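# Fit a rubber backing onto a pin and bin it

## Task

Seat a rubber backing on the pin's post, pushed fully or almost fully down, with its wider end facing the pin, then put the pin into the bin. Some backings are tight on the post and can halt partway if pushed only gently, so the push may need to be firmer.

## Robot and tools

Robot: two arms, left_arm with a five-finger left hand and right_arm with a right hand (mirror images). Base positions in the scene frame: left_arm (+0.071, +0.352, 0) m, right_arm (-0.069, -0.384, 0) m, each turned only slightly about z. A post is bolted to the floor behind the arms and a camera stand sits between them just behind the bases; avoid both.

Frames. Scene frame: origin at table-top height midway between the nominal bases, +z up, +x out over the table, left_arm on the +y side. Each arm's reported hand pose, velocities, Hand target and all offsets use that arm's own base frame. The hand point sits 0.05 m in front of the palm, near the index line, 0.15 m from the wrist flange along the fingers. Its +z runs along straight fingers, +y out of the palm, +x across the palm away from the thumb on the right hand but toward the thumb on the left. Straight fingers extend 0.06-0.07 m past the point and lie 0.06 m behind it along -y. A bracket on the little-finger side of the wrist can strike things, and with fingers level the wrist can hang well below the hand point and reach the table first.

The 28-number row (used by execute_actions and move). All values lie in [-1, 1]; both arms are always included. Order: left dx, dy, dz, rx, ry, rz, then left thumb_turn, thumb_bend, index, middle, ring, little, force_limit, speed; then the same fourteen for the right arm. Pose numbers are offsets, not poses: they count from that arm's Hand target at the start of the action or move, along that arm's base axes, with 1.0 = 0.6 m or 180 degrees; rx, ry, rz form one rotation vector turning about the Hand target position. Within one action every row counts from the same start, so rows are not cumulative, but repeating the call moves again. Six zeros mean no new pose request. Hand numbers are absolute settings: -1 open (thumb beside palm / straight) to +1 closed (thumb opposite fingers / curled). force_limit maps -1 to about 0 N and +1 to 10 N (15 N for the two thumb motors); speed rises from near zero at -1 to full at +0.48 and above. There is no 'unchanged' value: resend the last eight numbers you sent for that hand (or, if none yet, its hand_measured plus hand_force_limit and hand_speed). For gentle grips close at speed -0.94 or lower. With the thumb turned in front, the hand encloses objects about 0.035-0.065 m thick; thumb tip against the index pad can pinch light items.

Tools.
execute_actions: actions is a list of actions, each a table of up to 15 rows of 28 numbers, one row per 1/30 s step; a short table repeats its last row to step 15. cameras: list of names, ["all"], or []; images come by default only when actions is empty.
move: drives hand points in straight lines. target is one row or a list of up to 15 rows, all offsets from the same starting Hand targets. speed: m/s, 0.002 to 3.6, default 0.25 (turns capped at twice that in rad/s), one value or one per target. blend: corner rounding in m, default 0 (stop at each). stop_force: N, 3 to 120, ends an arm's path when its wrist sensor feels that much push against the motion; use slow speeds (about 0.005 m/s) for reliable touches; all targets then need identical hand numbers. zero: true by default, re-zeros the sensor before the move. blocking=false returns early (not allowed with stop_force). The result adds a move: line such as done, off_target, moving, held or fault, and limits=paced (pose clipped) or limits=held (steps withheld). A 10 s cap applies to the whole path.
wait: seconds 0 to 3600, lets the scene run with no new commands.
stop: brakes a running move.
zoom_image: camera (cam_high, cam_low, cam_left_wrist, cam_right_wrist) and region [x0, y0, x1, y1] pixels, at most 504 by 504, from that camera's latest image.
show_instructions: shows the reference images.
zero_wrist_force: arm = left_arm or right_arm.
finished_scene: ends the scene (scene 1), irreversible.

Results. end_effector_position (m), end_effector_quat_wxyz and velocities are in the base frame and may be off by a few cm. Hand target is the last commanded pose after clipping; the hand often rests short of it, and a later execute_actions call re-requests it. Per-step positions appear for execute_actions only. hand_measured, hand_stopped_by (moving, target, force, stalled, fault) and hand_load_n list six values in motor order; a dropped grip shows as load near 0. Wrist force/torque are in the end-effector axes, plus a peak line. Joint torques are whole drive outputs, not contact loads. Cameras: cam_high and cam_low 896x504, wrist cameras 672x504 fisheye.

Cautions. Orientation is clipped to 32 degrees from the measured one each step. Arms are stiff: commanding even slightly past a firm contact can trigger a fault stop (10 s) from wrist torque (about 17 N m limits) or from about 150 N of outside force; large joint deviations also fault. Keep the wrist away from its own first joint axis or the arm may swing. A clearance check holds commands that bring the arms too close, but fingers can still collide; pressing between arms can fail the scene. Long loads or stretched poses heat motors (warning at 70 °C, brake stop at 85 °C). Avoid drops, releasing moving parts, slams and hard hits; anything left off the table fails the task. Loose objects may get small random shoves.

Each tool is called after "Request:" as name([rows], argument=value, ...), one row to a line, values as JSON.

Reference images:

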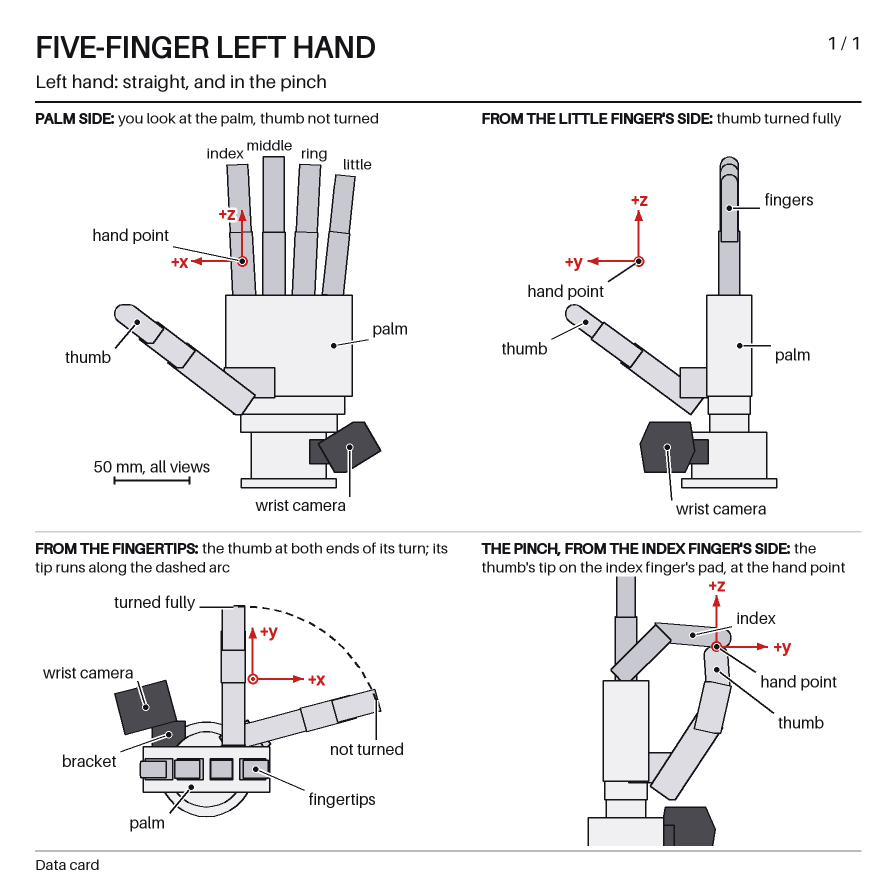

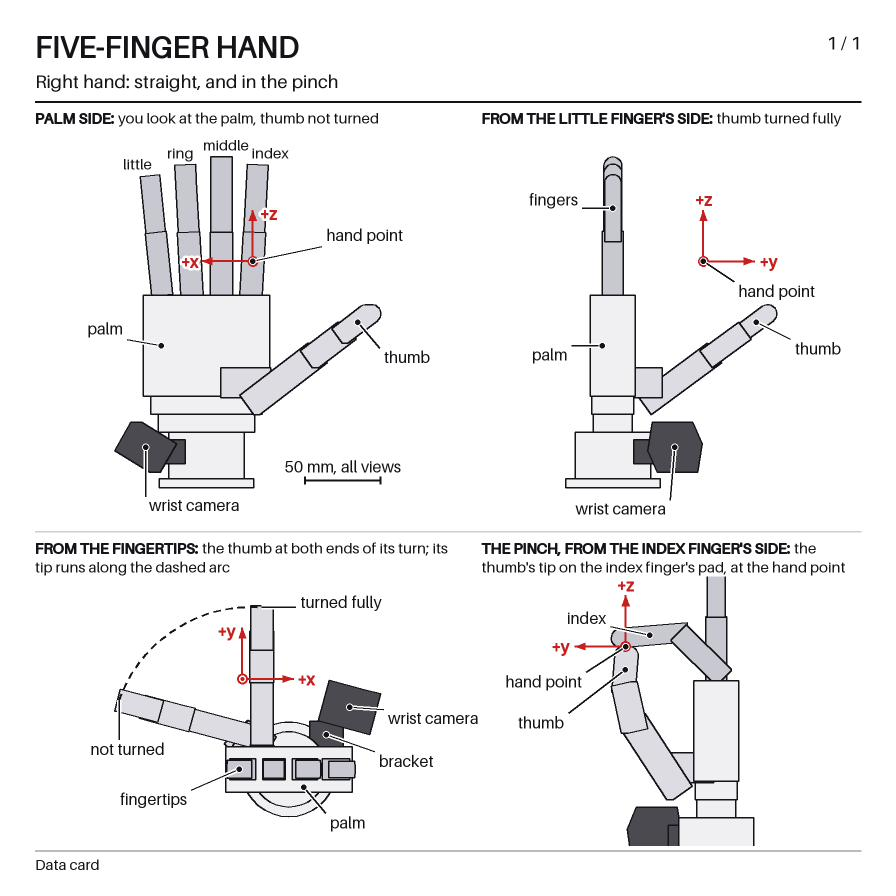

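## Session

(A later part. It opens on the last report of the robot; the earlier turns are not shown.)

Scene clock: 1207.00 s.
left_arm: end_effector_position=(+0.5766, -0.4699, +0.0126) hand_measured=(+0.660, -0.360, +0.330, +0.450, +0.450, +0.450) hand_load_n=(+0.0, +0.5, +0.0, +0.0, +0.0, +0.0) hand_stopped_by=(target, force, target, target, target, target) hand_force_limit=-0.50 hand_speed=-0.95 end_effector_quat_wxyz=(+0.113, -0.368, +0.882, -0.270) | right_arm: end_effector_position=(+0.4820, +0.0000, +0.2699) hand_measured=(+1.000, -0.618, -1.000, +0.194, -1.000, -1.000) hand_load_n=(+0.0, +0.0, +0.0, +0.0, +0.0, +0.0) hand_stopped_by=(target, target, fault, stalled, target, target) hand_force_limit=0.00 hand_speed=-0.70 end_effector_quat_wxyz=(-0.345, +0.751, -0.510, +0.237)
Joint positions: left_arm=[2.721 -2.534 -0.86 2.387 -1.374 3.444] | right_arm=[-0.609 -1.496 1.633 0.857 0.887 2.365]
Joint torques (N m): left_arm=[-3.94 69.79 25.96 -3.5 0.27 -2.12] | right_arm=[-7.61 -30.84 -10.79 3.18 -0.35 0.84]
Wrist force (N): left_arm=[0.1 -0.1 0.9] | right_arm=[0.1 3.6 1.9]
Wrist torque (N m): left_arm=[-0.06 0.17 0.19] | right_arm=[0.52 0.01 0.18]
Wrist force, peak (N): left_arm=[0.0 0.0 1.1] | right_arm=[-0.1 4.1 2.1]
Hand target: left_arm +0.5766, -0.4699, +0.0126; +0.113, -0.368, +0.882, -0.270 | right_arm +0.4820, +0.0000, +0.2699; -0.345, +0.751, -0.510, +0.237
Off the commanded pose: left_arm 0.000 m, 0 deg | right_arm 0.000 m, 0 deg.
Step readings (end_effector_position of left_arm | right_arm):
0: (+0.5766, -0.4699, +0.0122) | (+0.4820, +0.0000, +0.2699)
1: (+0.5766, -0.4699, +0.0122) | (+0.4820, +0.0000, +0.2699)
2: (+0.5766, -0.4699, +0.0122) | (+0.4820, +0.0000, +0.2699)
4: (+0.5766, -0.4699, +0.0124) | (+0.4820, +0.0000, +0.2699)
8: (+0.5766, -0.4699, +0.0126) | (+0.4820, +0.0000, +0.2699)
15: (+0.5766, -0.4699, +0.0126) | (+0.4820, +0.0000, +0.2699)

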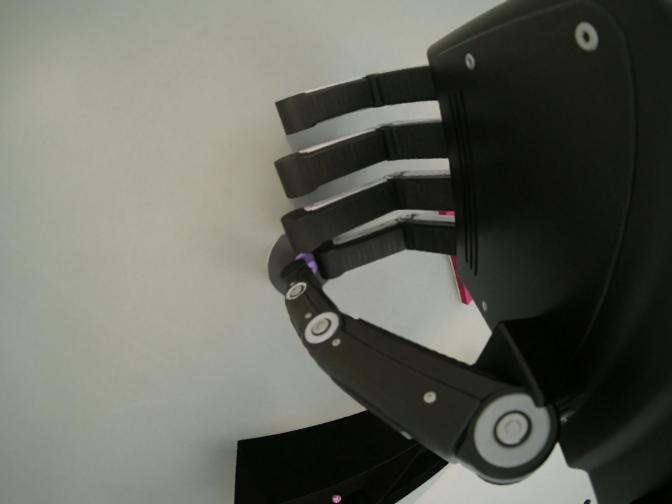

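Request:
execute_actions([
  [[0,0,0,0,0,0,0.66,-0.5,0.33,0.45,0.45,0.45,0.2,0,0,0,0,0,0,0,1,-0.62,-1,0.1,-1,-1,0.0,-0.7]],
])

Request:
move([
  [0,0,0.02,0,0,0,0.66,-0.5,0.33,0.45,0.45,0.45,0.2,-0.3,0,0,0,0,0,0,1,-0.62,-1,0.1,-1,-1,0.0,-0.7],
  [-0.0104,0.0104,0.02,0,0,0,0.66,-0.5,0.33,0.45,0.45,0.45,0.2,-0.3,0,0,0,0,0,0,1,-0.62,-1,0.1,-1,-1,0.0,-0.7],
], speed=0.06)

Request:
move(target=[0,0,-0.03,0,0,0,0.66,-0.5,0.33,0.45,0.45,0.45,0.2,-0.3,0,0,0,0,0,0,1,-0.62,-1,0.1,-1,-1,0.0,-0.7], speed=0.005, stop_force=3, cameras=["cam_left_wrist"])

Request:
zoom_image(camera="cam_left_wrist", region=[220, 180, 380, 300])

Scene clock: 1210.50 s.
left_arm: end_effector_position=(+0.5766, -0.4699, +0.0126) hand_measured=(+0.660, -0.500, +0.330, +0.450, +0.450, +0.450) hand_load_n=(+0.0, +0.0, +0.0, +0.0, +0.0, +0.0) hand_stopped_by=(target, target, target, target, target, target) hand_force_limit=0.20 hand_speed=0.00 end_effector_quat_wxyz=(+0.113, -0.368, +0.882, -0.270) | right_arm: end_effector_position=(+0.4820, +0.0000, +0.2699) hand_measured=(+1.000, -0.618, -1.000, +0.194, -1.000, -1.000) hand_load_n=(+0.0, +0.0, +0.0, +0.0, +0.0, +0.0) hand_stopped_by=(target, target, fault, stalled, target, target) hand_force_limit=0.00 hand_speed=-0.70 end_effector_quat_wxyz=(-0.345, +0.751, -0.510, +0.237)
Joint positions: left_arm=[2.721 -2.534 -0.86 2.387 -1.374 3.444] | right_arm=[-0.609 -1.496 1.633 0.857 0.887 2.365]
Joint torques (N m): left_arm=[-2.21 69.79 25.82 -3.34 0.4 -2.15] | right_arm=[-7.59 -30.96 -11.4 3.21 -0.4 0.87]
Wrist force (N): left_arm=[-0.1 0.1 1.3] | right_arm=[-0.1 3.6 1.9]
Wrist torque (N m): left_arm=[-0.05 0.19 0.17] | right_arm=[0.52 0.04 0.18]
Wrist force, peak (N): left_arm=[0.2 0.0 1.4] | right_arm=[-0.2 4.3 2.1]
Hand target: left_arm +0.5766, -0.4699, +0.0126; +0.113, -0.368, +0.882, -0.270 | right_arm +0.4820, +0.0000, +0.2699; -0.345, +0.751, -0.510, +0.237
Off the commanded pose: left_arm 0.000 m, 0 deg | right_arm 0.000 m, 0 deg.
Step readings (end_effector_position of left_arm | right_arm):
0: (+0.5766, -0.4699, +0.0126) | (+0.4820, +0.0000, +0.2699)
1: (+0.5766, -0.4699, +0.0126) | (+0.4820, +0.0000, +0.2699)
2: (+0.5766, -0.4699, +0.0126) | (+0.4820, +0.0000, +0.2699)
4: (+0.5766, -0.4699, +0.0126) | (+0.4820, +0.0000, +0.2699)
8: (+0.5766, -0.4699, +0.0126) | (+0.4820, +0.0000, +0.2699)
15: (+0.5766, -0.4699, +0.0126) | (+0.4820, +0.0000, +0.2699)

Scene clock: 1211.60 s.
left_arm: end_effector_position=(+0.5704, -0.4637, +0.0246) hand_measured=(+0.660, -0.500, +0.330, +0.450, +0.450, +0.450) hand_load_n=(+0.0, +0.0, +0.0, +0.0, +0.0, +0.0) hand_stopped_by=(target, target, target, target, target, target) hand_force_limit=0.20 hand_speed=-0.30 end_effector_quat_wxyz=(+0.113, -0.368, +0.882, -0.270) | right_arm: end_effector_position=(+0.4820, +0.0000, +0.2699) hand_measured=(+1.000, -0.618, -1.000, +0.194, -1.000, -1.000) hand_load_n=(+0.0, +0.0, +0.0, +0.0, +0.0, +0.0) hand_stopped_by=(target, target, fault, stalled, target, target) hand_force_limit=0.00 hand_speed=-0.70 end_effector_quat_wxyz=(-0.345, +0.751, -0.510, +0.237)
Joint positions: left_arm=[2.726 -2.499 -0.896 2.387 -1.371 3.448] | right_arm=[-0.609 -1.496 1.633 0.857 0.887 2.365]
Joint torques (N m): left_arm=[9.27 68.47 12 1.31 0.59 1.4] | right_arm=[-7.79 -30.33 -11.72 3.14 -0.37 0.88]
Wrist force (N): left_arm=[-0.1 0.1 1.2] | right_arm=[-0.3 3.9 2.0]
Wrist torque (N m): left_arm=[-0.04 0.20 0.17] | right_arm=[0.57 0.07 0.17]
Wrist force, peak (N): left_arm=[0.0 0.5 1.6] | right_arm=[0.0 4.2 2.1]
Hand target: left_arm +0.5704, -0.4637, +0.0246; +0.113, -0.368, +0.882, -0.270 | right_arm +0.4820, +0.0000, +0.2699; -0.345, +0.751, -0.510, +0.237
Off the commanded pose: left_arm 0.000 m, 0 deg | right_arm 0.000 m, 0 deg.
move: done

Scene clock: 1214.90 s.
left_arm: end_effector_position=(+0.5704, -0.4637, +0.0146) hand_measured=(+0.660, -0.500, +0.330, +0.450, +0.450, +0.450) hand_load_n=(+0.0, +0.0, -2.5, +0.5, +0.0, +0.0) hand_stopped_by=(target, target, target, target, target, target) hand_force_limit=0.20 hand_speed=-0.30 end_effector_quat_wxyz=(+0.113, -0.368, +0.882, -0.270) | right_arm: end_effector_position=(+0.4820, +0.0000, +0.2699) hand_measured=(+1.000, -0.618, -1.000, +0.194, -1.000, -1.000) hand_load_n=(+0.0, +0.0, +0.0, +0.0, +0.0, +0.0) hand_stopped_by=(target, target, fault, stalled, target, target) hand_force_limit=0.00 hand_speed=-0.70 end_effector_quat_wxyz=(-0.345, +0.751, -0.510, +0.237)
Joint positions: left_arm=[2.726 -2.507 -0.907 2.407 -1.371 3.448] | right_arm=[-0.609 -1.496 1.633 0.857 0.887 2.365]
Joint torques (N m): left_arm=[9.69 66.51 24.63 -3.56 0.47 1.36] | right_arm=[-7.44 -30.9 -11.6 3.29 -0.32 0.92]
Wrist force (N): left_arm=[0.5 -1.6 -1.3] | right_arm=[-0.4 4.1 2.0]
Wrist torque (N m): left_arm=[-0.10 0.12 0.19] | right_arm=[0.59 0.09 0.17]
Wrist force, peak (N): left_arm=[0.5 -4.2 -2.1] | right_arm=[-0.2 4.3 2.1]
Hand target: left_arm +0.5704, -0.4637, +0.0146; +0.113, -0.368, +0.882, -0.270 (not the last commanded pose) | right_arm +0.4820, +0.0000, +0.2699; -0.345, +0.751, -0.510, +0.237
Off the commanded pose: left_arm 0.008 m, 0 deg | right_arm 0.000 m, 0 deg.
move: contact (left_arm)

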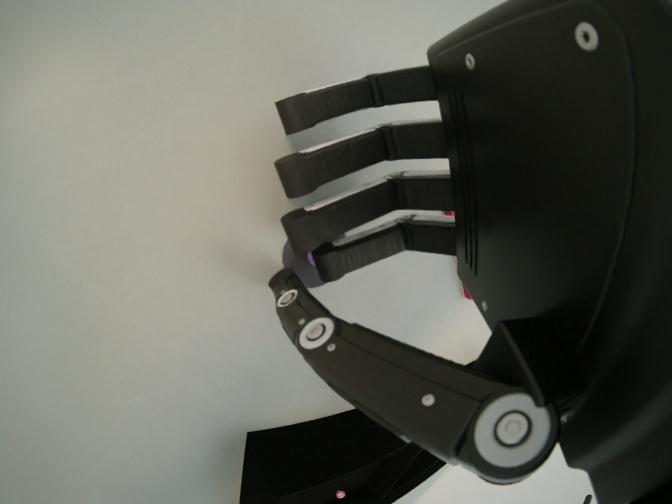

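Scaled by 3.150 from the camera's image (finer frame: 960x720).

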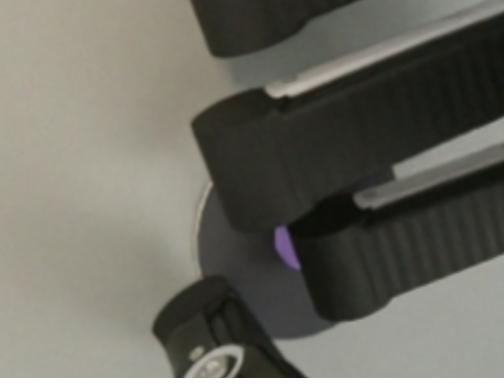

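Request:
move([
  [0,0,0.012,0,0,0,0.66,-0.5,0.33,0.45,0.45,0.45,0.2,-0.3,0,0,0,0,0,0,1,-0.62,-1,0.1,-1,-1,0.0,-0.7],
  [-0.0036,0.0036,0.012,0,0,0,0.66,-0.5,0.33,0.45,0.45,0.45,0.2,-0.3,0,0,0,0,0,0,1,-0.62,-1,0.1,-1,-1,0.0,-0.7],
], speed=0.06, cameras=["cam_left_wrist"])

Request:
zoom_image(camera="cam_left_wrist", region=[220, 180, 380, 300])

Request:
move(target=[0,0,-0.03,0,0,0,0.66,-0.5,0.33,0.45,0.45,0.45,0.2,-0.3,0,0,0,0,0,0,1,-0.62,-1,0.1,-1,-1,0.0,-0.7], speed=0.005, stop_force=3, cameras=["cam_left_wrist"])

Request:
zoom_image(camera="cam_left_wrist", region=[220, 180, 380, 300])

Scene clock: 1229.47 s.
left_arm: end_effector_position=(+0.5682, -0.4615, +0.0218) hand_measured=(+0.660, -0.500, +0.330, +0.450, +0.450, +0.450) hand_load_n=(+0.0, +0.0, +0.0, +0.0, +0.0, +0.0) hand_stopped_by=(target, target, target, target, target, target) hand_force_limit=0.20 hand_speed=-0.30 end_effector_quat_wxyz=(+0.113, -0.368, +0.882, -0.270) | right_arm: end_effector_position=(+0.4820, +0.0000, +0.2699) hand_measured=(+1.000, -0.618, -1.000, +0.194, -1.000, -1.000) hand_load_n=(+0.0, +0.0, +0.0, +0.0, +0.0, -0.5) hand_stopped_by=(target, target, fault, stalled, target, target) hand_force_limit=0.00 hand_speed=-0.70 end_effector_quat_wxyz=(-0.345, +0.751, -0.510, +0.237)
Joint positions: left_arm=[2.728 -2.492 -0.916 2.4 -1.37 3.45] | right_arm=[-0.609 -1.496 1.633 0.857 0.887 2.365]
Joint torques (N m): left_arm=[9.28 69.11 9.58 1.41 0.64 1.49] | right_arm=[-7.44 -30.87 -11.45 3.36 -0.33 1.04]
Wrist force (N): left_arm=[0.0 0.1 1.0] | right_arm=[0.0 4.1 1.7]
Wrist torque (N m): left_arm=[-0.04 0.19 0.17] | right_arm=[0.60 0.03 0.19]
Wrist force, peak (N): left_arm=[0.7 -1.5 -1.5] | right_arm=[-0.3 4.2 2.4]
Hand target: left_arm +0.5682, -0.4615, +0.0218; +0.113, -0.368, +0.882, -0.270 | right_arm +0.4820, +0.0000, +0.2699; -0.345, +0.751, -0.510, +0.237
Off the commanded pose: left_arm 0.000 m, 0 deg | right_arm 0.000 m, 0 deg.
move: done

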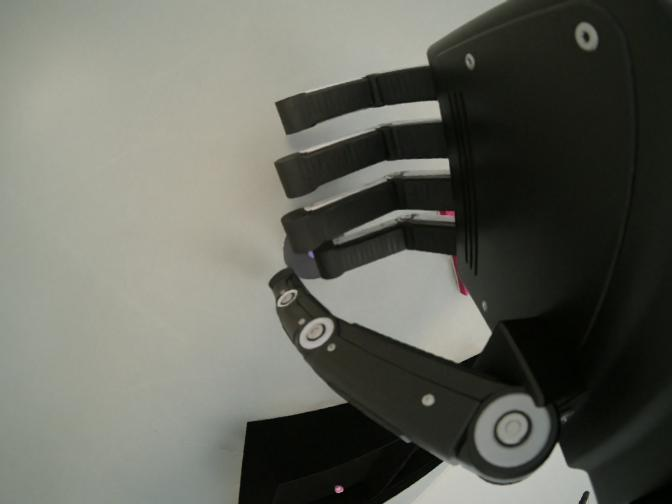

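Scaled by 3.150 from the camera's image (finer frame: 960x720).

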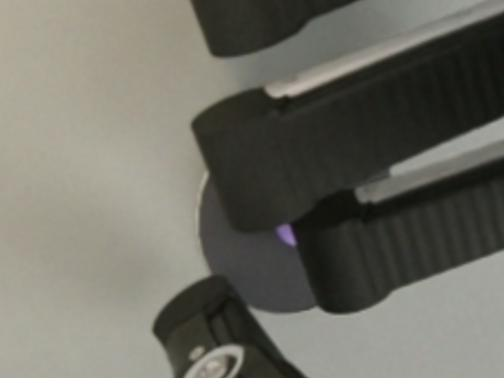

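Scene clock: 1232.27 s.
left_arm: end_effector_position=(+0.5682, -0.4615, +0.0142) hand_measured=(+0.660, -0.500, +0.330, +0.450, +0.450, +0.450) hand_load_n=(+0.0, +0.0, -2.5, +0.0, +0.0, +0.0) hand_stopped_by=(target, target, target, target, target, target) hand_force_limit=0.20 hand_speed=-0.30 end_effector_quat_wxyz=(+0.113, -0.368, +0.882, -0.270) | right_arm: end_effector_position=(+0.4820, +0.0000, +0.2699) hand_measured=(+1.000, -0.618, -1.000, +0.194, -1.000, -1.000) hand_load_n=(+0.0, +0.0, +0.0, +0.0, +0.0, +0.0) hand_stopped_by=(target, target, fault, stalled, target, target) hand_force_limit=0.00 hand_speed=-0.70 end_effector_quat_wxyz=(-0.345, +0.751, -0.510, +0.237)
Joint positions: left_arm=[2.728 -2.498 -0.924 2.415 -1.37 3.45] | right_arm=[-0.609 -1.496 1.633 0.857 0.887 2.365]
Joint torques (N m): left_arm=[9.4 66.4 25.12 -3.43 0.68 1.41] | right_arm=[-7.45 -31 -10.9 3.22 -0.27 0.9]
Wrist force (N): left_arm=[0.7 -1.5 -0.9] | right_arm=[-0.2 4.0 1.8]
Wrist torque (N m): left_arm=[-0.10 0.09 0.20] | right_arm=[0.58 0.06 0.17]
Wrist force, peak (N): left_arm=[0.5 -3.7 -1.7] | right_arm=[-0.6 4.2 2.2]
Hand target: left_arm +0.5682, -0.4615, +0.0142; +0.113, -0.368, +0.882, -0.270 (not the last commanded pose) | right_arm +0.4820, +0.0000, +0.2699; -0.345, +0.751, -0.510, +0.237
Off the commanded pose: left_arm 0.010 m, 0 deg | right_arm 0.000 m, 0 deg.
move: contact (left_arm)

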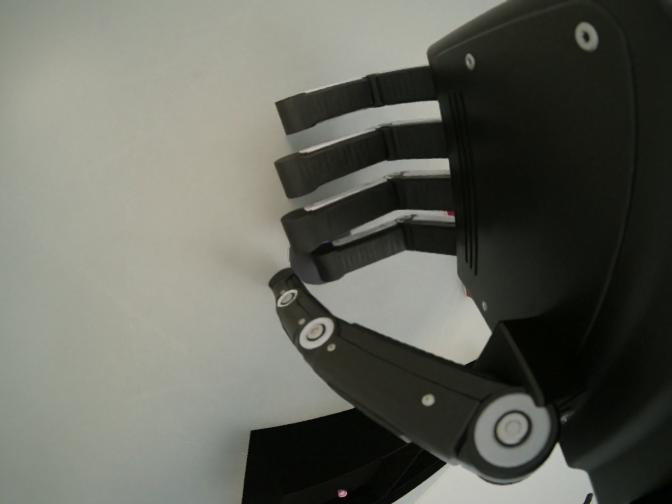

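Scaled by 3.150 from the camera's image (finer frame: 960x720).

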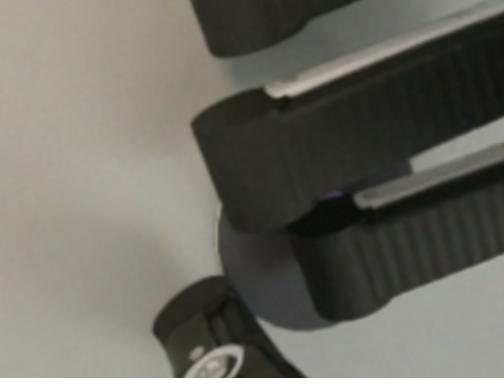

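Request:
move([
  [0,0,0.0133,0,0,0,0.66,-0.5,0.33,0.45,0.45,0.45,0.2,-0.3,0,0,0,0,0,0,1,-0.62,-1,0.1,-1,-1,0.0,-0.7],
  [0.014,-0.0163,0.0133,0,0,0,0.66,-0.5,0.33,0.45,0.45,0.45,0.2,-0.3,0,0,0,0,0,0,1,-0.62,-1,0.1,-1,-1,0.0,-0.7],
  [0.014,-0.0163,-0.0037,0,0,0,0.66,-0.5,0.33,0.45,0.45,0.45,0.2,-0.3,0,0,0,0,0,0,1,-0.62,-1,0.1,-1,-1,0.0,-0.7],
], speed=0.04, cameras=["cam_left_wrist"])

Request:
zoom_image(camera="cam_left_wrist", region=[220, 180, 380, 300])

Scene clock: 1244.50 s.
left_arm: end_effector_position=(+0.5766, -0.4713, +0.0121) hand_measured=(+0.660, -0.500, +0.330, +0.450, +0.450, +0.450) hand_load_n=(+0.0, +0.0, +0.0, +0.0, +0.0, +0.0) hand_stopped_by=(target, target, target, target, target, target) hand_force_limit=0.20 hand_speed=-0.30 end_effector_quat_wxyz=(+0.113, -0.368, +0.882, -0.270) | right_arm: end_effector_position=(+0.4820, +0.0000, +0.2699) hand_measured=(+1.000, -0.618, -1.000, +0.194, -1.000, -1.000) hand_load_n=(+0.0, +0.0, +0.0, +0.0, +0.0, +0.0) hand_stopped_by=(target, target, fault, stalled, target, target) hand_force_limit=0.00 hand_speed=-0.70 end_effector_quat_wxyz=(-0.345, +0.751, -0.510, +0.237)
Joint positions: left_arm=[2.719 -2.537 -0.856 2.387 -1.375 3.442] | right_arm=[-0.609 -1.496 1.633 0.857 0.887 2.365]
Joint torques (N m): left_arm=[-5.83 51.13 12.7 1.33 -1.03 -2.23] | right_arm=[-7.07 -31.66 -11.14 3.2 -0.33 0.87]
Wrist force (N): left_arm=[-0.1 0.0 1.0] | right_arm=[0.0 4.0 2.0]
Wrist torque (N m): left_arm=[-0.04 0.19 0.18] | right_arm=[0.57 0.02 0.19]
Wrist force, peak (N): left_arm=[0.7 -1.7 -1.2] | right_arm=[-0.2 4.3 1.9]
Hand target: left_arm +0.5766, -0.4713, +0.0120; +0.113, -0.368, +0.882, -0.270 | right_arm +0.4820, +0.0000, +0.2699; -0.345, +0.751, -0.510, +0.237
Off the commanded pose: left_arm 0.000 m, 0 deg | right_arm 0.000 m, 0 deg.
move: done

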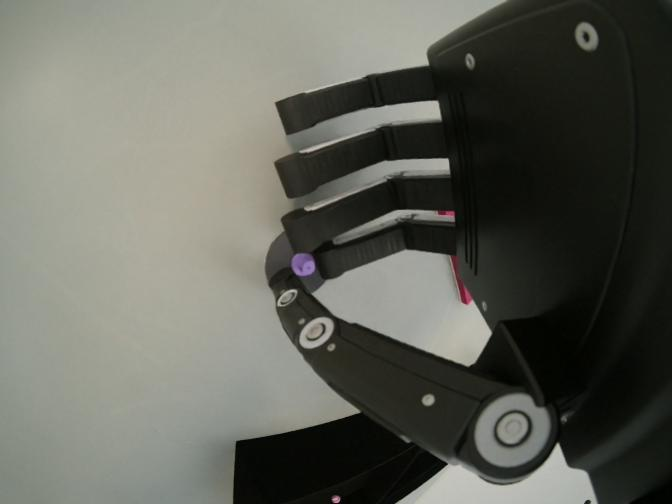

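Scaled by 3.150 from the camera's image (finer frame: 960x720).

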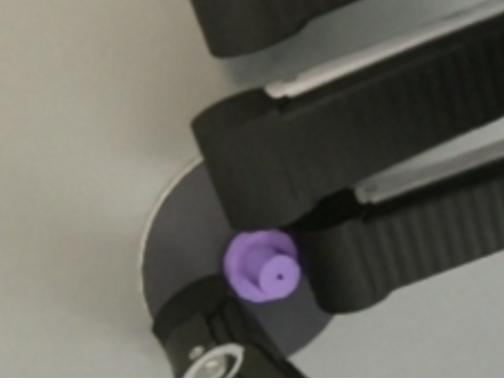

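Request:
move(target=[0,0,-0.0057,0,0,0,0.66,-0.5,0.33,0.45,0.45,0.45,0.2,-0.3,0,0,0,0,0,0,1,-0.62,-1,0.1,-1,-1,0.0,-0.7], speed=0.005, stop_force=3, cameras=["cam_left_wrist"])

Request:
zoom_image(camera="cam_left_wrist", region=[220, 180, 380, 300])

Scene clock: 1247.20 s.
left_arm: end_effector_position=(+0.5766, -0.4713, +0.0087) hand_measured=(+0.660, -0.500, +0.330, +0.450, +0.450, +0.450) hand_load_n=(+0.0, +0.0, +0.0, +0.0, +0.5, +0.5) hand_stopped_by=(target, target, target, target, target, target) hand_force_limit=0.20 hand_speed=-0.30 end_effector_quat_wxyz=(+0.113, -0.368, +0.882, -0.270) | right_arm: end_effector_position=(+0.4820, +0.0000, +0.2699) hand_measured=(+1.000, -0.618, -1.000, +0.194, -1.000, -1.000) hand_load_n=(+0.0, +0.0, +0.0, +0.0, +0.0, +0.0) hand_stopped_by=(target, target, fault, stalled, target, target) hand_force_limit=0.00 hand_speed=-0.70 end_effector_quat_wxyz=(-0.345, +0.751, -0.510, +0.237)
Joint positions: left_arm=[2.719 -2.54 -0.859 2.393 -1.375 3.442] | right_arm=[-0.609 -1.496 1.633 0.857 0.887 2.365]
Joint torques (N m): left_arm=[-5.54 54.44 16.2 -1.84 0.01 -2.07] | right_arm=[-5.89 -31.27 -11.09 3.24 -0.23 0.98]
Wrist force (N): left_arm=[0.2 -2.5 -1.3] | right_arm=[0.0 4.0 1.9]
Wrist torque (N m): left_arm=[-0.21 0.13 0.21] | right_arm=[0.59 0.04 0.19]
Wrist force, peak (N): left_arm=[0.3 -2.7 -1.4] | right_arm=[-0.3 4.2 2.0]
Hand target: left_arm +0.5766, -0.4713, +0.0087; +0.113, -0.368, +0.882, -0.270 | right_arm +0.4820, +0.0000, +0.2699; -0.345, +0.751, -0.510, +0.237
Off the commanded pose: left_arm 0.000 m, 0 deg | right_arm 0.000 m, 0 deg.
move: contact (left_arm)

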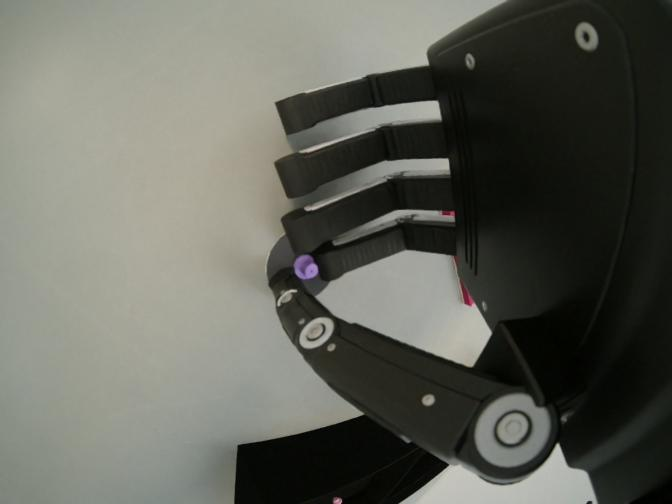

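Scaled by 3.150 from the camera's image (finer frame: 960x720).

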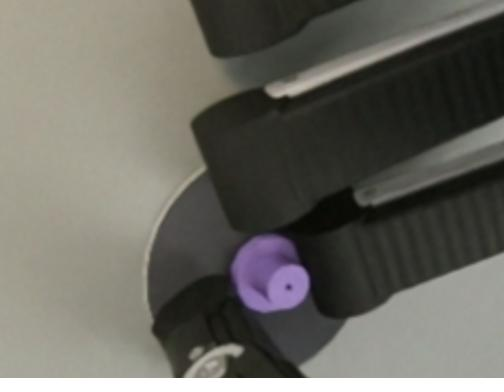

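Request:
move([
  [0,0,0.02,0,0,0,0.66,-0.5,0.33,0.45,0.45,0.45,0.2,-0.3,0,0,0,0,0,0,1,-0.62,-1,0.1,-1,-1,0.0,-0.7],
  [0,0,0.04,0,0,0,0.66,-0.5,0.33,0.45,0.45,0.45,0.2,-0.3,0,0,0,0,0,0,1,-0.62,-1,0.1,-1,-1,0.0,-0.7],
], speed=0.06, cameras=["all"])

Request:
zoom_image(camera="cam_left_wrist", region=[220, 180, 380, 300])

Scene clock: 1252.37 s.
left_arm: end_effector_position=(+0.5766, -0.4713, +0.0327) hand_measured=(+0.660, -0.500, +0.330, +0.450, +0.450, +0.450) hand_load_n=(+0.0, +0.0, +0.0, +0.0, +0.0, +0.0) hand_stopped_by=(target, target, target, target, target, target) hand_force_limit=0.20 hand_speed=-0.30 end_effector_quat_wxyz=(+0.113, -0.368, +0.882, -0.270) | right_arm: end_effector_position=(+0.4820, +0.0000, +0.2699) hand_measured=(+1.000, -0.618, -1.000, +0.194, -1.000, -1.000) hand_load_n=(+0.0, +0.0, +0.0, +0.0, +0.0, +0.0) hand_stopped_by=(target, target, fault, stalled, target, target) hand_force_limit=0.00 hand_speed=-0.70 end_effector_quat_wxyz=(-0.345, +0.751, -0.510, +0.237)
Joint positions: left_arm=[2.719 -2.522 -0.83 2.346 -1.375 3.442] | right_arm=[-0.609 -1.496 1.633 0.857 0.887 2.365]
Joint torques (N m): left_arm=[-5.37 69.44 24.65 -3.61 0.43 -1.15] | right_arm=[-7.44 -31.58 -11.91 3.26 -0.02 0.98]
Wrist force (N): left_arm=[-0.1 0.0 1.2] | right_arm=[-0.1 4.0 1.9]
Wrist torque (N m): left_arm=[-0.05 0.18 0.18] | right_arm=[0.58 0.04 0.18]
Wrist force, peak (N): left_arm=[0.2 -2.7 -1.5] | right_arm=[-0.2 4.3 1.9]
Hand target: left_arm +0.5766, -0.4713, +0.0327; +0.113, -0.368, +0.882, -0.270 | right_arm +0.4820, +0.0000, +0.2699; -0.345, +0.751, -0.510, +0.237
Off the commanded pose: left_arm 0.000 m, 0 deg | right_arm 0.000 m, 0 deg.
move: done

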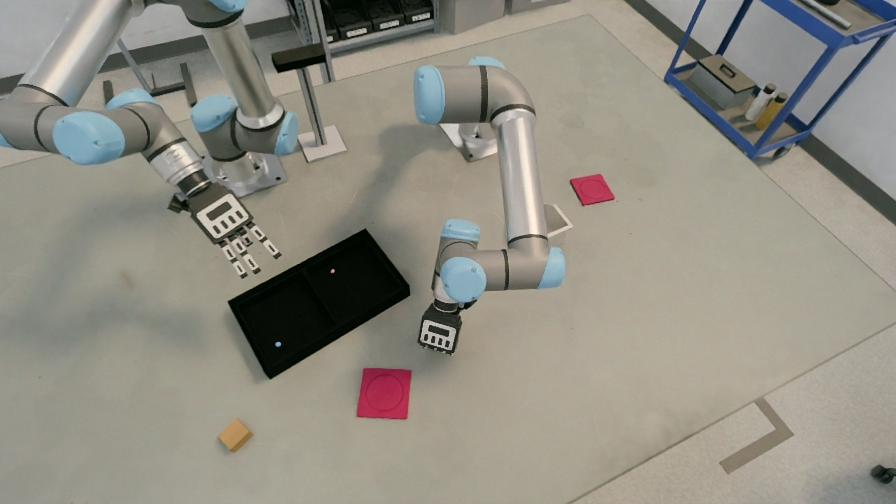

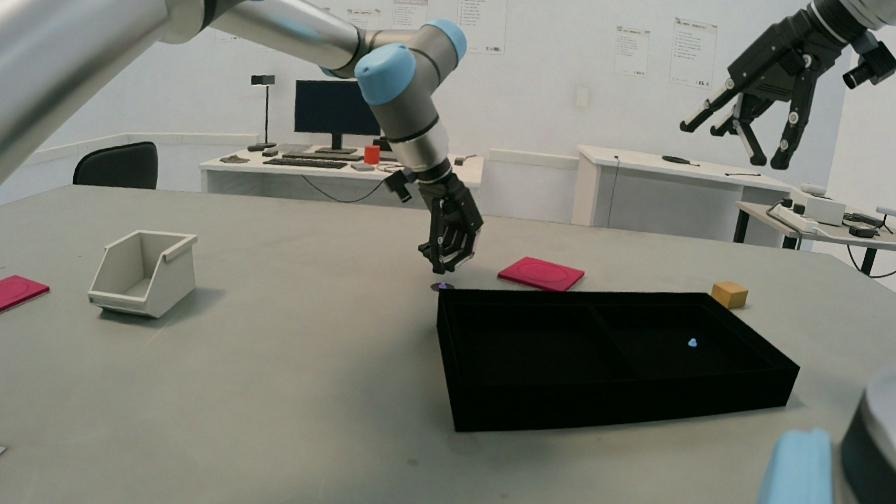

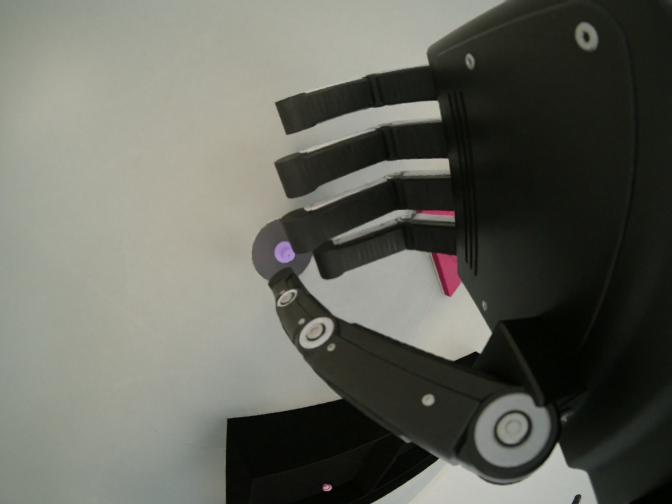

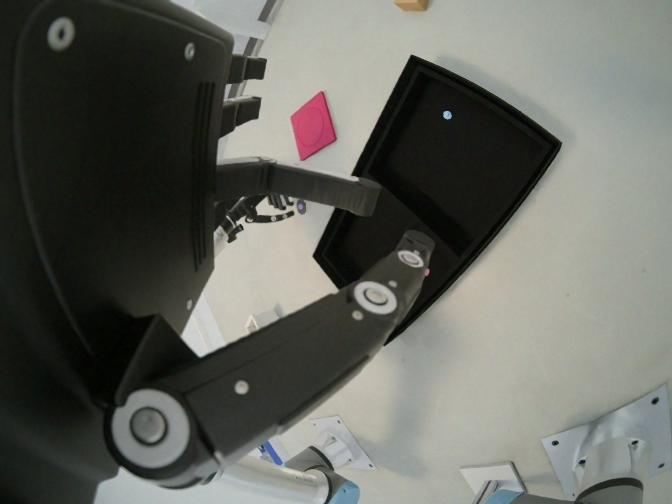

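Scaled by 3.150 from the camera's image (finer frame: 960x720).

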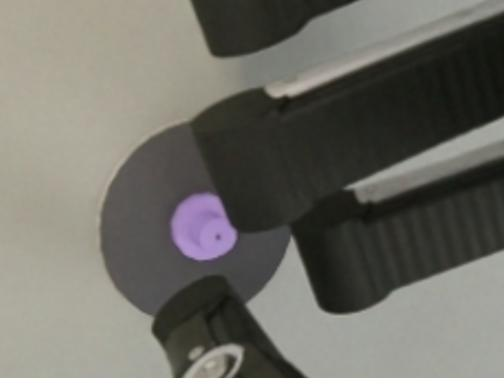

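Request:
move([
  [-0.0012,-0.0012,-0.028,0,0,0,0.66,-0.52,0.33,0.45,0.45,0.45,0.2,-0.3,0,0,0,0,0,0,1,-0.62,-1,0.1,-1,-1,0.0,-0.7],
], speed=0.04)

Request:
move(target=[0,0,-0.0108,0,0,0,0.66,-0.52,0.33,0.45,0.45,0.45,0.2,-0.3,0,0,0,0,0,0,1,-0.62,-1,0.1,-1,-1,0.0,-0.7], speed=0.005, stop_force=3, cameras=["cam_left_wrist"])

Request:
zoom_image(camera="cam_left_wrist", region=[220, 180, 380, 300])

Scene clock: 1259.03 s.
left_arm: end_effector_position=(+0.5759, -0.4720, +0.0160) hand_measured=(+0.660, -0.520, +0.330, +0.450, +0.450, +0.450) hand_load_n=(+0.5, +0.0, +0.0, +0.0, +0.0, +0.0) hand_stopped_by=(target, target, target, target, target, target) hand_force_limit=0.20 hand_speed=-0.30 end_effector_quat_wxyz=(+0.113, -0.368, +0.882, -0.270) | right_arm: end_effector_position=(+0.4820, +0.0000, +0.2699) hand_measured=(+1.000, -0.618, -1.000, +0.194, -1.000, -1.000) hand_load_n=(+0.0, +0.0, +0.0, +0.0, +0.0, +0.0) hand_stopped_by=(target, target, fault, stalled, target, target) hand_force_limit=0.00 hand_speed=-0.70 end_effector_quat_wxyz=(-0.345, +0.751, -0.510, +0.237)
Joint positions: left_arm=[2.718 -2.534 -0.852 2.38 -1.376 3.441] | right_arm=[-0.609 -1.496 1.633 0.857 0.887 2.365]
Joint torques (N m): left_arm=[-5.46 51.3 11.44 1.18 -1.24 -2.21] | right_arm=[-7.01 -31.39 -11.27 3.08 -0.36 0.92]
Wrist force (N): left_arm=[0.0 0.3 1.1] | right_arm=[-0.1 4.0 1.8]
Wrist torque (N m): left_arm=[0.00 0.18 0.18] | right_arm=[0.58 0.03 0.19]
Wrist force, peak (N): left_arm=[-0.1 0.5 1.4] | right_arm=[0.1 4.2 2.2]
Hand target: left_arm +0.5759, -0.4720, +0.0159; +0.113, -0.368, +0.882, -0.270 | right_arm +0.4820, +0.0000, +0.2699; -0.345, +0.751, -0.510, +0.237
Off the commanded pose: left_arm 0.000 m, 0 deg | right_arm 0.000 m, 0 deg.
move: done

Scene clock: 1261.07 s.
left_arm: end_effector_position=(+0.5759, -0.4720, +0.0095) hand_measured=(+0.660, -0.520, +0.330, +0.450, +0.450, +0.450) hand_load_n=(+0.0, +0.0, +0.0, +0.0, +0.5, +0.0) hand_stopped_by=(target, target, target, target, target, target) hand_force_limit=0.20 hand_speed=-0.30 end_effector_quat_wxyz=(+0.113, -0.368, +0.882, -0.270) | right_arm: end_effector_position=(+0.4820, +0.0000, +0.2699) hand_measured=(+1.000, -0.618, -1.000, +0.194, -1.000, -1.000) hand_load_n=(+0.0, +0.0, +0.0, +0.0, +0.0, +0.0) hand_stopped_by=(target, target, fault, stalled, target, target) hand_force_limit=0.00 hand_speed=-0.70 end_effector_quat_wxyz=(-0.345, +0.751, -0.510, +0.237)
Joint positions: left_arm=[2.718 -2.539 -0.86 2.392 -1.376 3.441] | right_arm=[-0.609 -1.496 1.633 0.857 0.887 2.365]
Joint torques (N m): left_arm=[-5.44 51.08 11.24 1.35 -1.06 -2.34] | right_arm=[-7.17 -31.28 -11.07 3.02 -0.23 0.82]
Wrist force (N): left_arm=[-0.1 0.0 1.0] | right_arm=[-0.2 4.0 2.0]
Wrist torque (N m): left_arm=[-0.04 0.19 0.18] | right_arm=[0.57 0.06 0.18]
Wrist force, peak (N): left_arm=[-0.1 0.2 1.5] | right_arm=[0.0 4.2 2.1]
Hand target: left_arm +0.5759, -0.4720, +0.0095; +0.113, -0.368, +0.882, -0.270 | right_arm +0.4820, +0.0000, +0.2699; -0.345, +0.751, -0.510, +0.237
Off the commanded pose: left_arm 0.000 m, 0 deg | right_arm 0.000 m, 0 deg.
move: done

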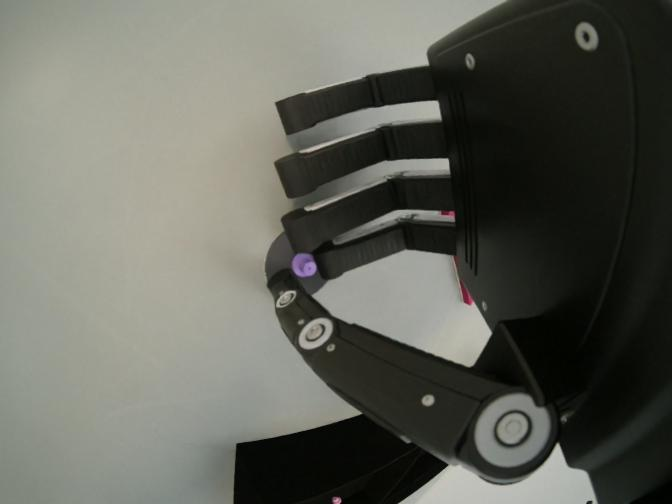

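Scaled by 3.150 from the camera's image (finer frame: 960x720).

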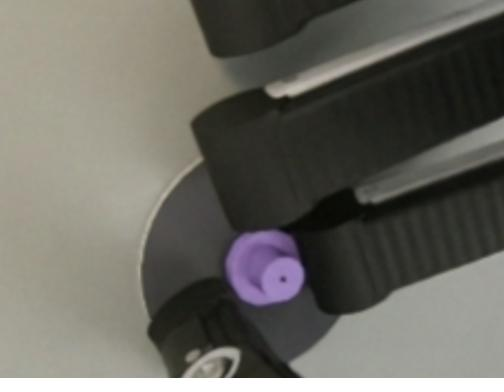

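Request:
execute_actions([
  [[0,0,0,0,0,0,0.66,-0.42,0.33,0.45,0.45,0.45,-0.5,-0.95,0,0,0,0,0,0,1,-0.62,-1,0.1,-1,-1,0.0,-0.7]],
], cameras=["cam_left_wrist"])

Scene clock: 1266.53 s.
left_arm: end_effector_position=(+0.5759, -0.4720, +0.0095) hand_measured=(+0.660, -0.420, +0.330, +0.450, +0.450, +0.450) hand_load_n=(+0.0, +0.0, +0.0, +0.0, +0.0, +0.0) hand_stopped_by=(target, target, target, target, target, target) hand_force_limit=-0.50 hand_speed=-0.95 end_effector_quat_wxyz=(+0.113, -0.368, +0.882, -0.270) | right_arm: end_effector_position=(+0.4820, +0.0000, +0.2699) hand_measured=(+1.000, -0.618, -1.000, +0.194, -1.000, -1.000) hand_load_n=(+0.0, +0.0, +0.0, +0.0, +0.0, +0.0) hand_stopped_by=(target, target, fault, stalled, target, target) hand_force_limit=0.00 hand_speed=-0.70 end_effector_quat_wxyz=(-0.345, +0.751, -0.510, +0.237)
Joint positions: left_arm=[2.718 -2.539 -0.86 2.392 -1.376 3.441] | right_arm=[-0.609 -1.496 1.633 0.857 0.887 2.365]
Joint torques (N m): left_arm=[-5.04 51.05 11.16 1.31 -0.65 -2.06] | right_arm=[-6.35 -30.65 -11.92 3.1 -0.25 1.04]
Wrist force (N): left_arm=[0.0 0.0 1.1] | right_arm=[-0.3 4.1 1.9]
Wrist torque (N m): left_arm=[-0.04 0.18 0.18] | right_arm=[0.60 0.08 0.18]
Wrist force, peak (N): left_arm=[0.0 -0.2 1.4] | right_arm=[0.1 4.3 2.1]
Hand target: left_arm +0.5759, -0.4720, +0.0095; +0.113, -0.368, +0.882, -0.270 | right_arm +0.4820, +0.0000, +0.2699; -0.345, +0.751, -0.510, +0.237
Off the commanded pose: left_arm 0.000 m, 0 deg | right_arm 0.000 m, 0 deg.
Step readings (end_effector_position of left_arm | right_arm):
0: (+0.5759, -0.4720, +0.0095) | (+0.4820, +0.0000, +0.2699)
1: (+0.5759, -0.4720, +0.0095) | (+0.4820, +0.0000, +0.2699)
2: (+0.5759, -0.4720, +0.0095) | (+0.4820, +0.0000, +0.2699)
4: (+0.5759, -0.4720, +0.0095) | (+0.4820, +0.0000, +0.2699)
8: (+0.5759, -0.4720, +0.0095) | (+0.4820, +0.0000, +0.2699)
15: (+0.5759, -0.4720, +0.0095) | (+0.4820, +0.0000, +0.2699)

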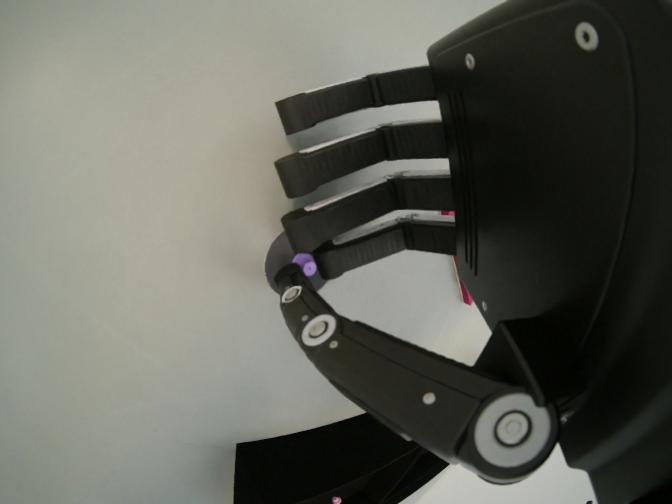

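Request:
zoom_image(camera="cam_left_wrist", region=[250, 210, 370, 300])

Request:
execute_actions([
  [[0,0,0,0,0,0,0.66,-0.34,0.33,0.45,0.45,0.45,-0.5,-0.95,0,0,0,0,0,0,1,-0.62,-1,0.1,-1,-1,0.0,-0.7]],
], cameras=["cam_left_wrist"])

Request:
zoom_image(camera="cam_left_wrist", region=[250, 210, 370, 300])

Scaled by 4.200 from the camera's image (finer frame: 960x720).

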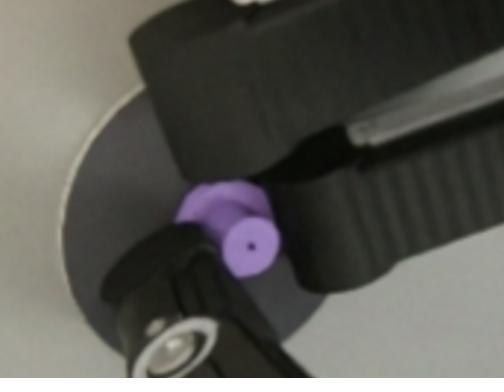

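Scene clock: 1268.17 s.
left_arm: end_effector_position=(+0.5759, -0.4720, +0.0095) hand_measured=(+0.660, -0.380, +0.330, +0.450, +0.450, +0.450) hand_load_n=(+0.0, +4.0, +0.0, +0.0, +0.5, +0.0) hand_stopped_by=(target, force, target, target, target, target) hand_force_limit=-0.50 hand_speed=-0.95 end_effector_quat_wxyz=(+0.113, -0.368, +0.882, -0.270) | right_arm: end_effector_position=(+0.4820, +0.0000, +0.2699) hand_measured=(+1.000, -0.618, -1.000, +0.194, -1.000, -1.000) hand_load_n=(+0.0, +0.0, -0.5, +0.0, +0.0, +0.0) hand_stopped_by=(target, target, fault, stalled, target, target) hand_force_limit=0.00 hand_speed=-0.70 end_effector_quat_wxyz=(-0.345, +0.751, -0.510, +0.237)
Joint positions: left_arm=[2.718 -2.539 -0.86 2.392 -1.376 3.441] | right_arm=[-0.609 -1.496 1.633 0.857 0.887 2.365]
Joint torques (N m): left_arm=[-4.09 51.08 11.43 1.22 -0.57 -2.18] | right_arm=[-6.81 -30.15 -11.53 3.22 -0.17 0.76]
Wrist force (N): left_arm=[0.3 -0.8 -0.5] | right_arm=[0.2 3.9 1.9]
Wrist torque (N m): left_arm=[-0.06 0.11 0.20] | right_arm=[0.56 0.00 0.19]
Wrist force, peak (N): left_arm=[0.0 0.0 1.3] | right_arm=[-0.2 4.2 2.1]
Hand target: left_arm +0.5759, -0.4720, +0.0095; +0.113, -0.368, +0.882, -0.270 | right_arm +0.4820, +0.0000, +0.2699; -0.345, +0.751, -0.510, +0.237
Off the commanded pose: left_arm 0.000 m, 0 deg | right_arm 0.000 m, 0 deg.
Step readings (end_effector_position of left_arm | right_arm):
0: (+0.5759, -0.4720, +0.0095) | (+0.4820, +0.0000, +0.2699)
1: (+0.5759, -0.4720, +0.0095) | (+0.4820, +0.0000, +0.2699)
2: (+0.5759, -0.4720, +0.0095) | (+0.4820, +0.0000, +0.2699)
4: (+0.5759, -0.4720, +0.0095) | (+0.4820, +0.0000, +0.2699)
8: (+0.5759, -0.4720, +0.0095) | (+0.4820, +0.0000, +0.2699)
15: (+0.5759, -0.4720, +0.0095) | (+0.4820, +0.0000, +0.2699)

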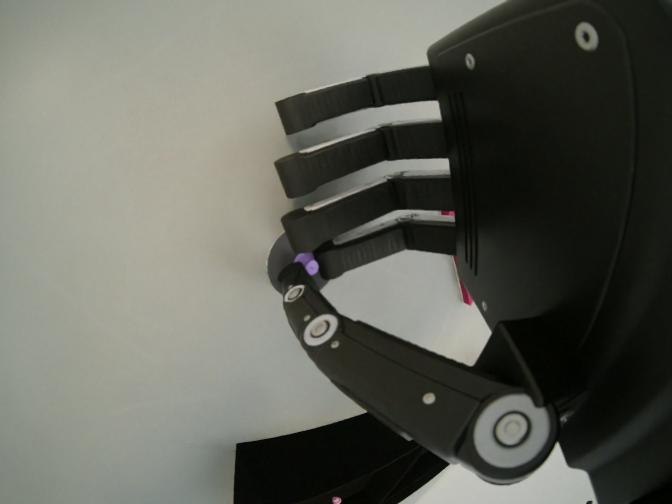

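Scaled by 4.200 from the camera's image (finer frame: 960x720).

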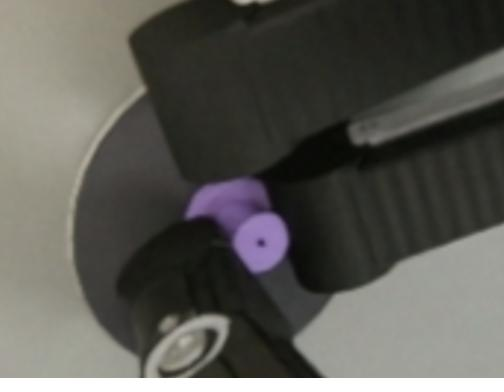

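Request:
execute_actions([
  [[0,0,0,0,0,0,0.66,-0.42,0.33,0.45,0.45,0.45,-0.5,-0.9,0,0,0,0,0,0,1,-0.62,-1,0.1,-1,-1,0.0,-0.7]],
  [[0,0,0.0006,0,0,0,0.66,-0.42,0.33,0.45,0.45,0.45,-0.5,-0.9,0,0,0,0,0,0,1,-0.62,-1,0.1,-1,-1,0.0,-0.7]],
  [[0,0,0,0,0,0,0.66,-0.35,0.33,0.45,0.45,0.45,-0.5,-0.95,0,0,0,0,0,0,1,-0.62,-1,0.1,-1,-1,0.0,-0.7]],
], cameras=["cam_left_wrist"])

Request:
zoom_image(camera="cam_left_wrist", region=[250, 210, 370, 300])

Scene clock: 1275.50 s.
left_arm: end_effector_position=(+0.5759, -0.4720, +0.0098) hand_measured=(+0.660, -0.374, +0.330, +0.450, +0.450, +0.450) hand_load_n=(+0.0, +3.5, +1.0, +0.0, +0.0, +0.0) hand_stopped_by=(target, force, target, target, target, target) hand_force_limit=-0.50 hand_speed=-0.95 end_effector_quat_wxyz=(+0.113, -0.368, +0.882, -0.270) | right_arm: end_effector_position=(+0.4820, +0.0000, +0.2699) hand_measured=(+1.000, -0.618, -1.000, +0.194, -1.000, -1.000) hand_load_n=(+0.0, +0.0, +0.0, +0.0, +0.0, +0.0) hand_stopped_by=(target, target, fault, stalled, target, target) hand_force_limit=0.00 hand_speed=-0.70 end_effector_quat_wxyz=(-0.345, +0.751, -0.510, +0.237)
Joint positions: left_arm=[2.718 -2.538 -0.859 2.392 -1.376 3.441] | right_arm=[-0.609 -1.496 1.633 0.857 0.887 2.365]
Joint torques (N m): left_arm=[-2.92 69.27 25.64 -3.46 -0.21 -2.07] | right_arm=[-6.04 -30.95 -11.39 3.17 -0.06 1.02]
Wrist force (N): left_arm=[0.0 -0.5 0.3] | right_arm=[-0.1 3.9 1.7]
Wrist torque (N m): left_arm=[-0.06 0.17 0.19] | right_arm=[0.58 0.05 0.17]
Wrist force, peak (N): left_arm=[0.1 0.3 1.3] | right_arm=[-0.2 4.4 2.1]
Hand target: left_arm +0.5759, -0.4720, +0.0098; +0.113, -0.368, +0.882, -0.270 | right_arm +0.4820, +0.0000, +0.2699; -0.345, +0.751, -0.510, +0.237
Off the commanded pose: left_arm 0.000 m, 0 deg | right_arm 0.000 m, 0 deg.
Step readings (end_effector_position of left_arm | right_arm):
0: (+0.5759, -0.4720, +0.0095) | (+0.4820, +0.0000, +0.2699)
1: (+0.5759, -0.4720, +0.0095) | (+0.4820, +0.0000, +0.2699)
2: (+0.5759, -0.4720, +0.0095) | (+0.4820, +0.0000, +0.2699)
4: (+0.5759, -0.4720, +0.0095) | (+0.4820, +0.0000, +0.2699)
8: (+0.5759, -0.4720, +0.0095) | (+0.4820, +0.0000, +0.2699)
15: (+0.5759, -0.4720, +0.0095) | (+0.4820, +0.0000, +0.2699)
16: (+0.5759, -0.4720, +0.0095) | (+0.4820, +0.0000, +0.2699)
17: (+0.5759, -0.4720, +0.0095) | (+0.4820, +0.0000, +0.2699)
19: (+0.5759, -0.4720, +0.0095) | (+0.4820, +0.0000, +0.2699)
23: (+0.5759, -0.4720, +0.0096) | (+0.4820, +0.0000, +0.2699)
30: (+0.5759, -0.4720, +0.0098) | (+0.4820, +0.0000, +0.2699)
31: (+0.5759, -0.4720, +0.0098) | (+0.4820, +0.0000, +0.2699)
32: (+0.5759, -0.4720, +0.0098) | (+0.4820, +0.0000, +0.2699)
34: (+0.5759, -0.4720, +0.0098) | (+0.4820, +0.0000, +0.2699)
38: (+0.5759, -0.4720, +0.0098) | (+0.4820, +0.0000, +0.2699)
45: (+0.5759, -0.4720, +0.0098) | (+0.4820, +0.0000, +0.2699)

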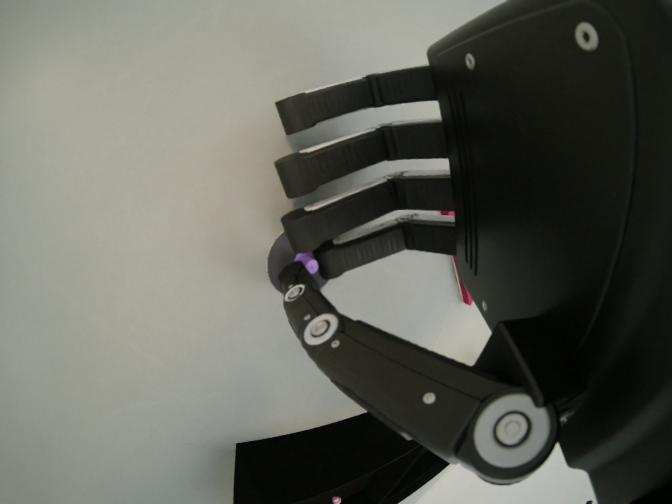

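Scaled by 4.200 from the camera's image (finer frame: 960x720).

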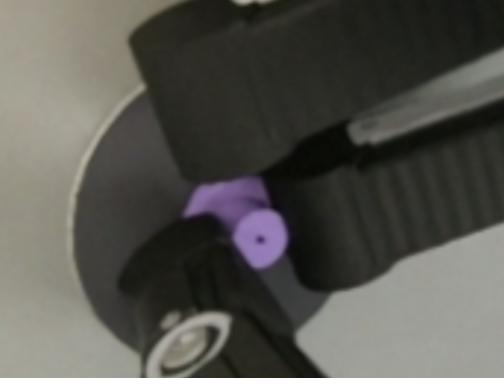

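Request:
execute_actions([
  [[0,0,0,0,0,0,0.66,-0.34,0.33,0.45,0.45,0.45,0.2,-0.95,0,0,0,0,0,0,1,-0.62,-1,0.1,-1,-1,0.0,-0.7]],
], cameras=["cam_left_wrist"])

Request:
zoom_image(camera="cam_left_wrist", region=[250, 210, 370, 300])

Scene clock: 1276.97 s.
left_arm: end_effector_position=(+0.5759, -0.4720, +0.0098) hand_measured=(+0.660, -0.348, +0.330, +0.450, +0.450, +0.450) hand_load_n=(+0.0, +9.0, +2.0, +0.0, +0.0, +0.0) hand_stopped_by=(target, force, target, target, target, target) hand_force_limit=0.20 hand_speed=-0.95 end_effector_quat_wxyz=(+0.113, -0.368, +0.882, -0.270) | right_arm: end_effector_position=(+0.4820, +0.0000, +0.2699) hand_measured=(+1.000, -0.618, -1.000, +0.194, -1.000, -1.000) hand_load_n=(+0.0, +0.0, +0.0, +0.0, +0.0, +0.0) hand_stopped_by=(target, target, fault, stalled, target, target) hand_force_limit=0.00 hand_speed=-0.70 end_effector_quat_wxyz=(-0.345, +0.751, -0.510, +0.237)
Joint positions: left_arm=[2.718 -2.538 -0.859 2.392 -1.376 3.441] | right_arm=[-0.609 -1.496 1.633 0.857 0.887 2.365]
Joint torques (N m): left_arm=[-3.27 66.59 24.44 -3.17 0.09 -2.22] | right_arm=[-6.4 -30.64 -11.35 3.04 -0.03 1.12]
Wrist force (N): left_arm=[0.3 -1.8 -1.7] | right_arm=[0.1 4.2 1.9]
Wrist torque (N m): left_arm=[-0.12 0.10 0.21] | right_arm=[0.61 0.01 0.21]
Wrist force, peak (N): left_arm=[0.3 -1.7 -1.9] | right_arm=[-0.1 4.4 2.1]
Hand target: left_arm +0.5759, -0.4720, +0.0098; +0.113, -0.368, +0.882, -0.270 | right_arm +0.4820, +0.0000, +0.2699; -0.345, +0.751, -0.510, +0.237
Off the commanded pose: left_arm 0.000 m, 0 deg | right_arm 0.000 m, 0 deg.
Step readings (end_effector_position of left_arm | right_arm):
0: (+0.5759, -0.4720, +0.0098) | (+0.4820, +0.0000, +0.2699)
1: (+0.5759, -0.4720, +0.0098) | (+0.4820, +0.0000, +0.2699)
2: (+0.5759, -0.4720, +0.0098) | (+0.4820, +0.0000, +0.2699)
4: (+0.5759, -0.4720, +0.0098) | (+0.4820, +0.0000, +0.2699)
8: (+0.5759, -0.4720, +0.0098) | (+0.4820, +0.0000, +0.2699)
15: (+0.5759, -0.4720, +0.0098) | (+0.4820, +0.0000, +0.2699)

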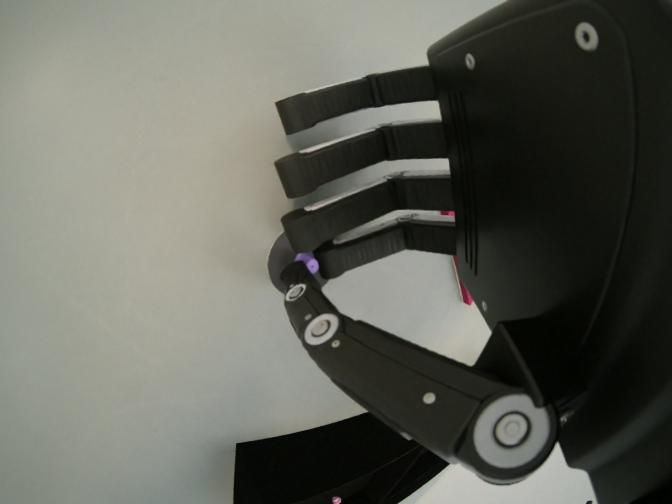

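Scaled by 4.200 from the camera's image (finer frame: 960x720).

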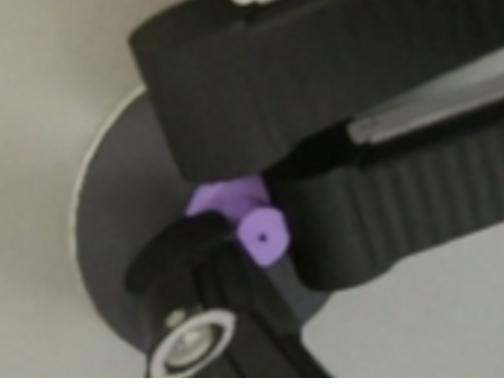

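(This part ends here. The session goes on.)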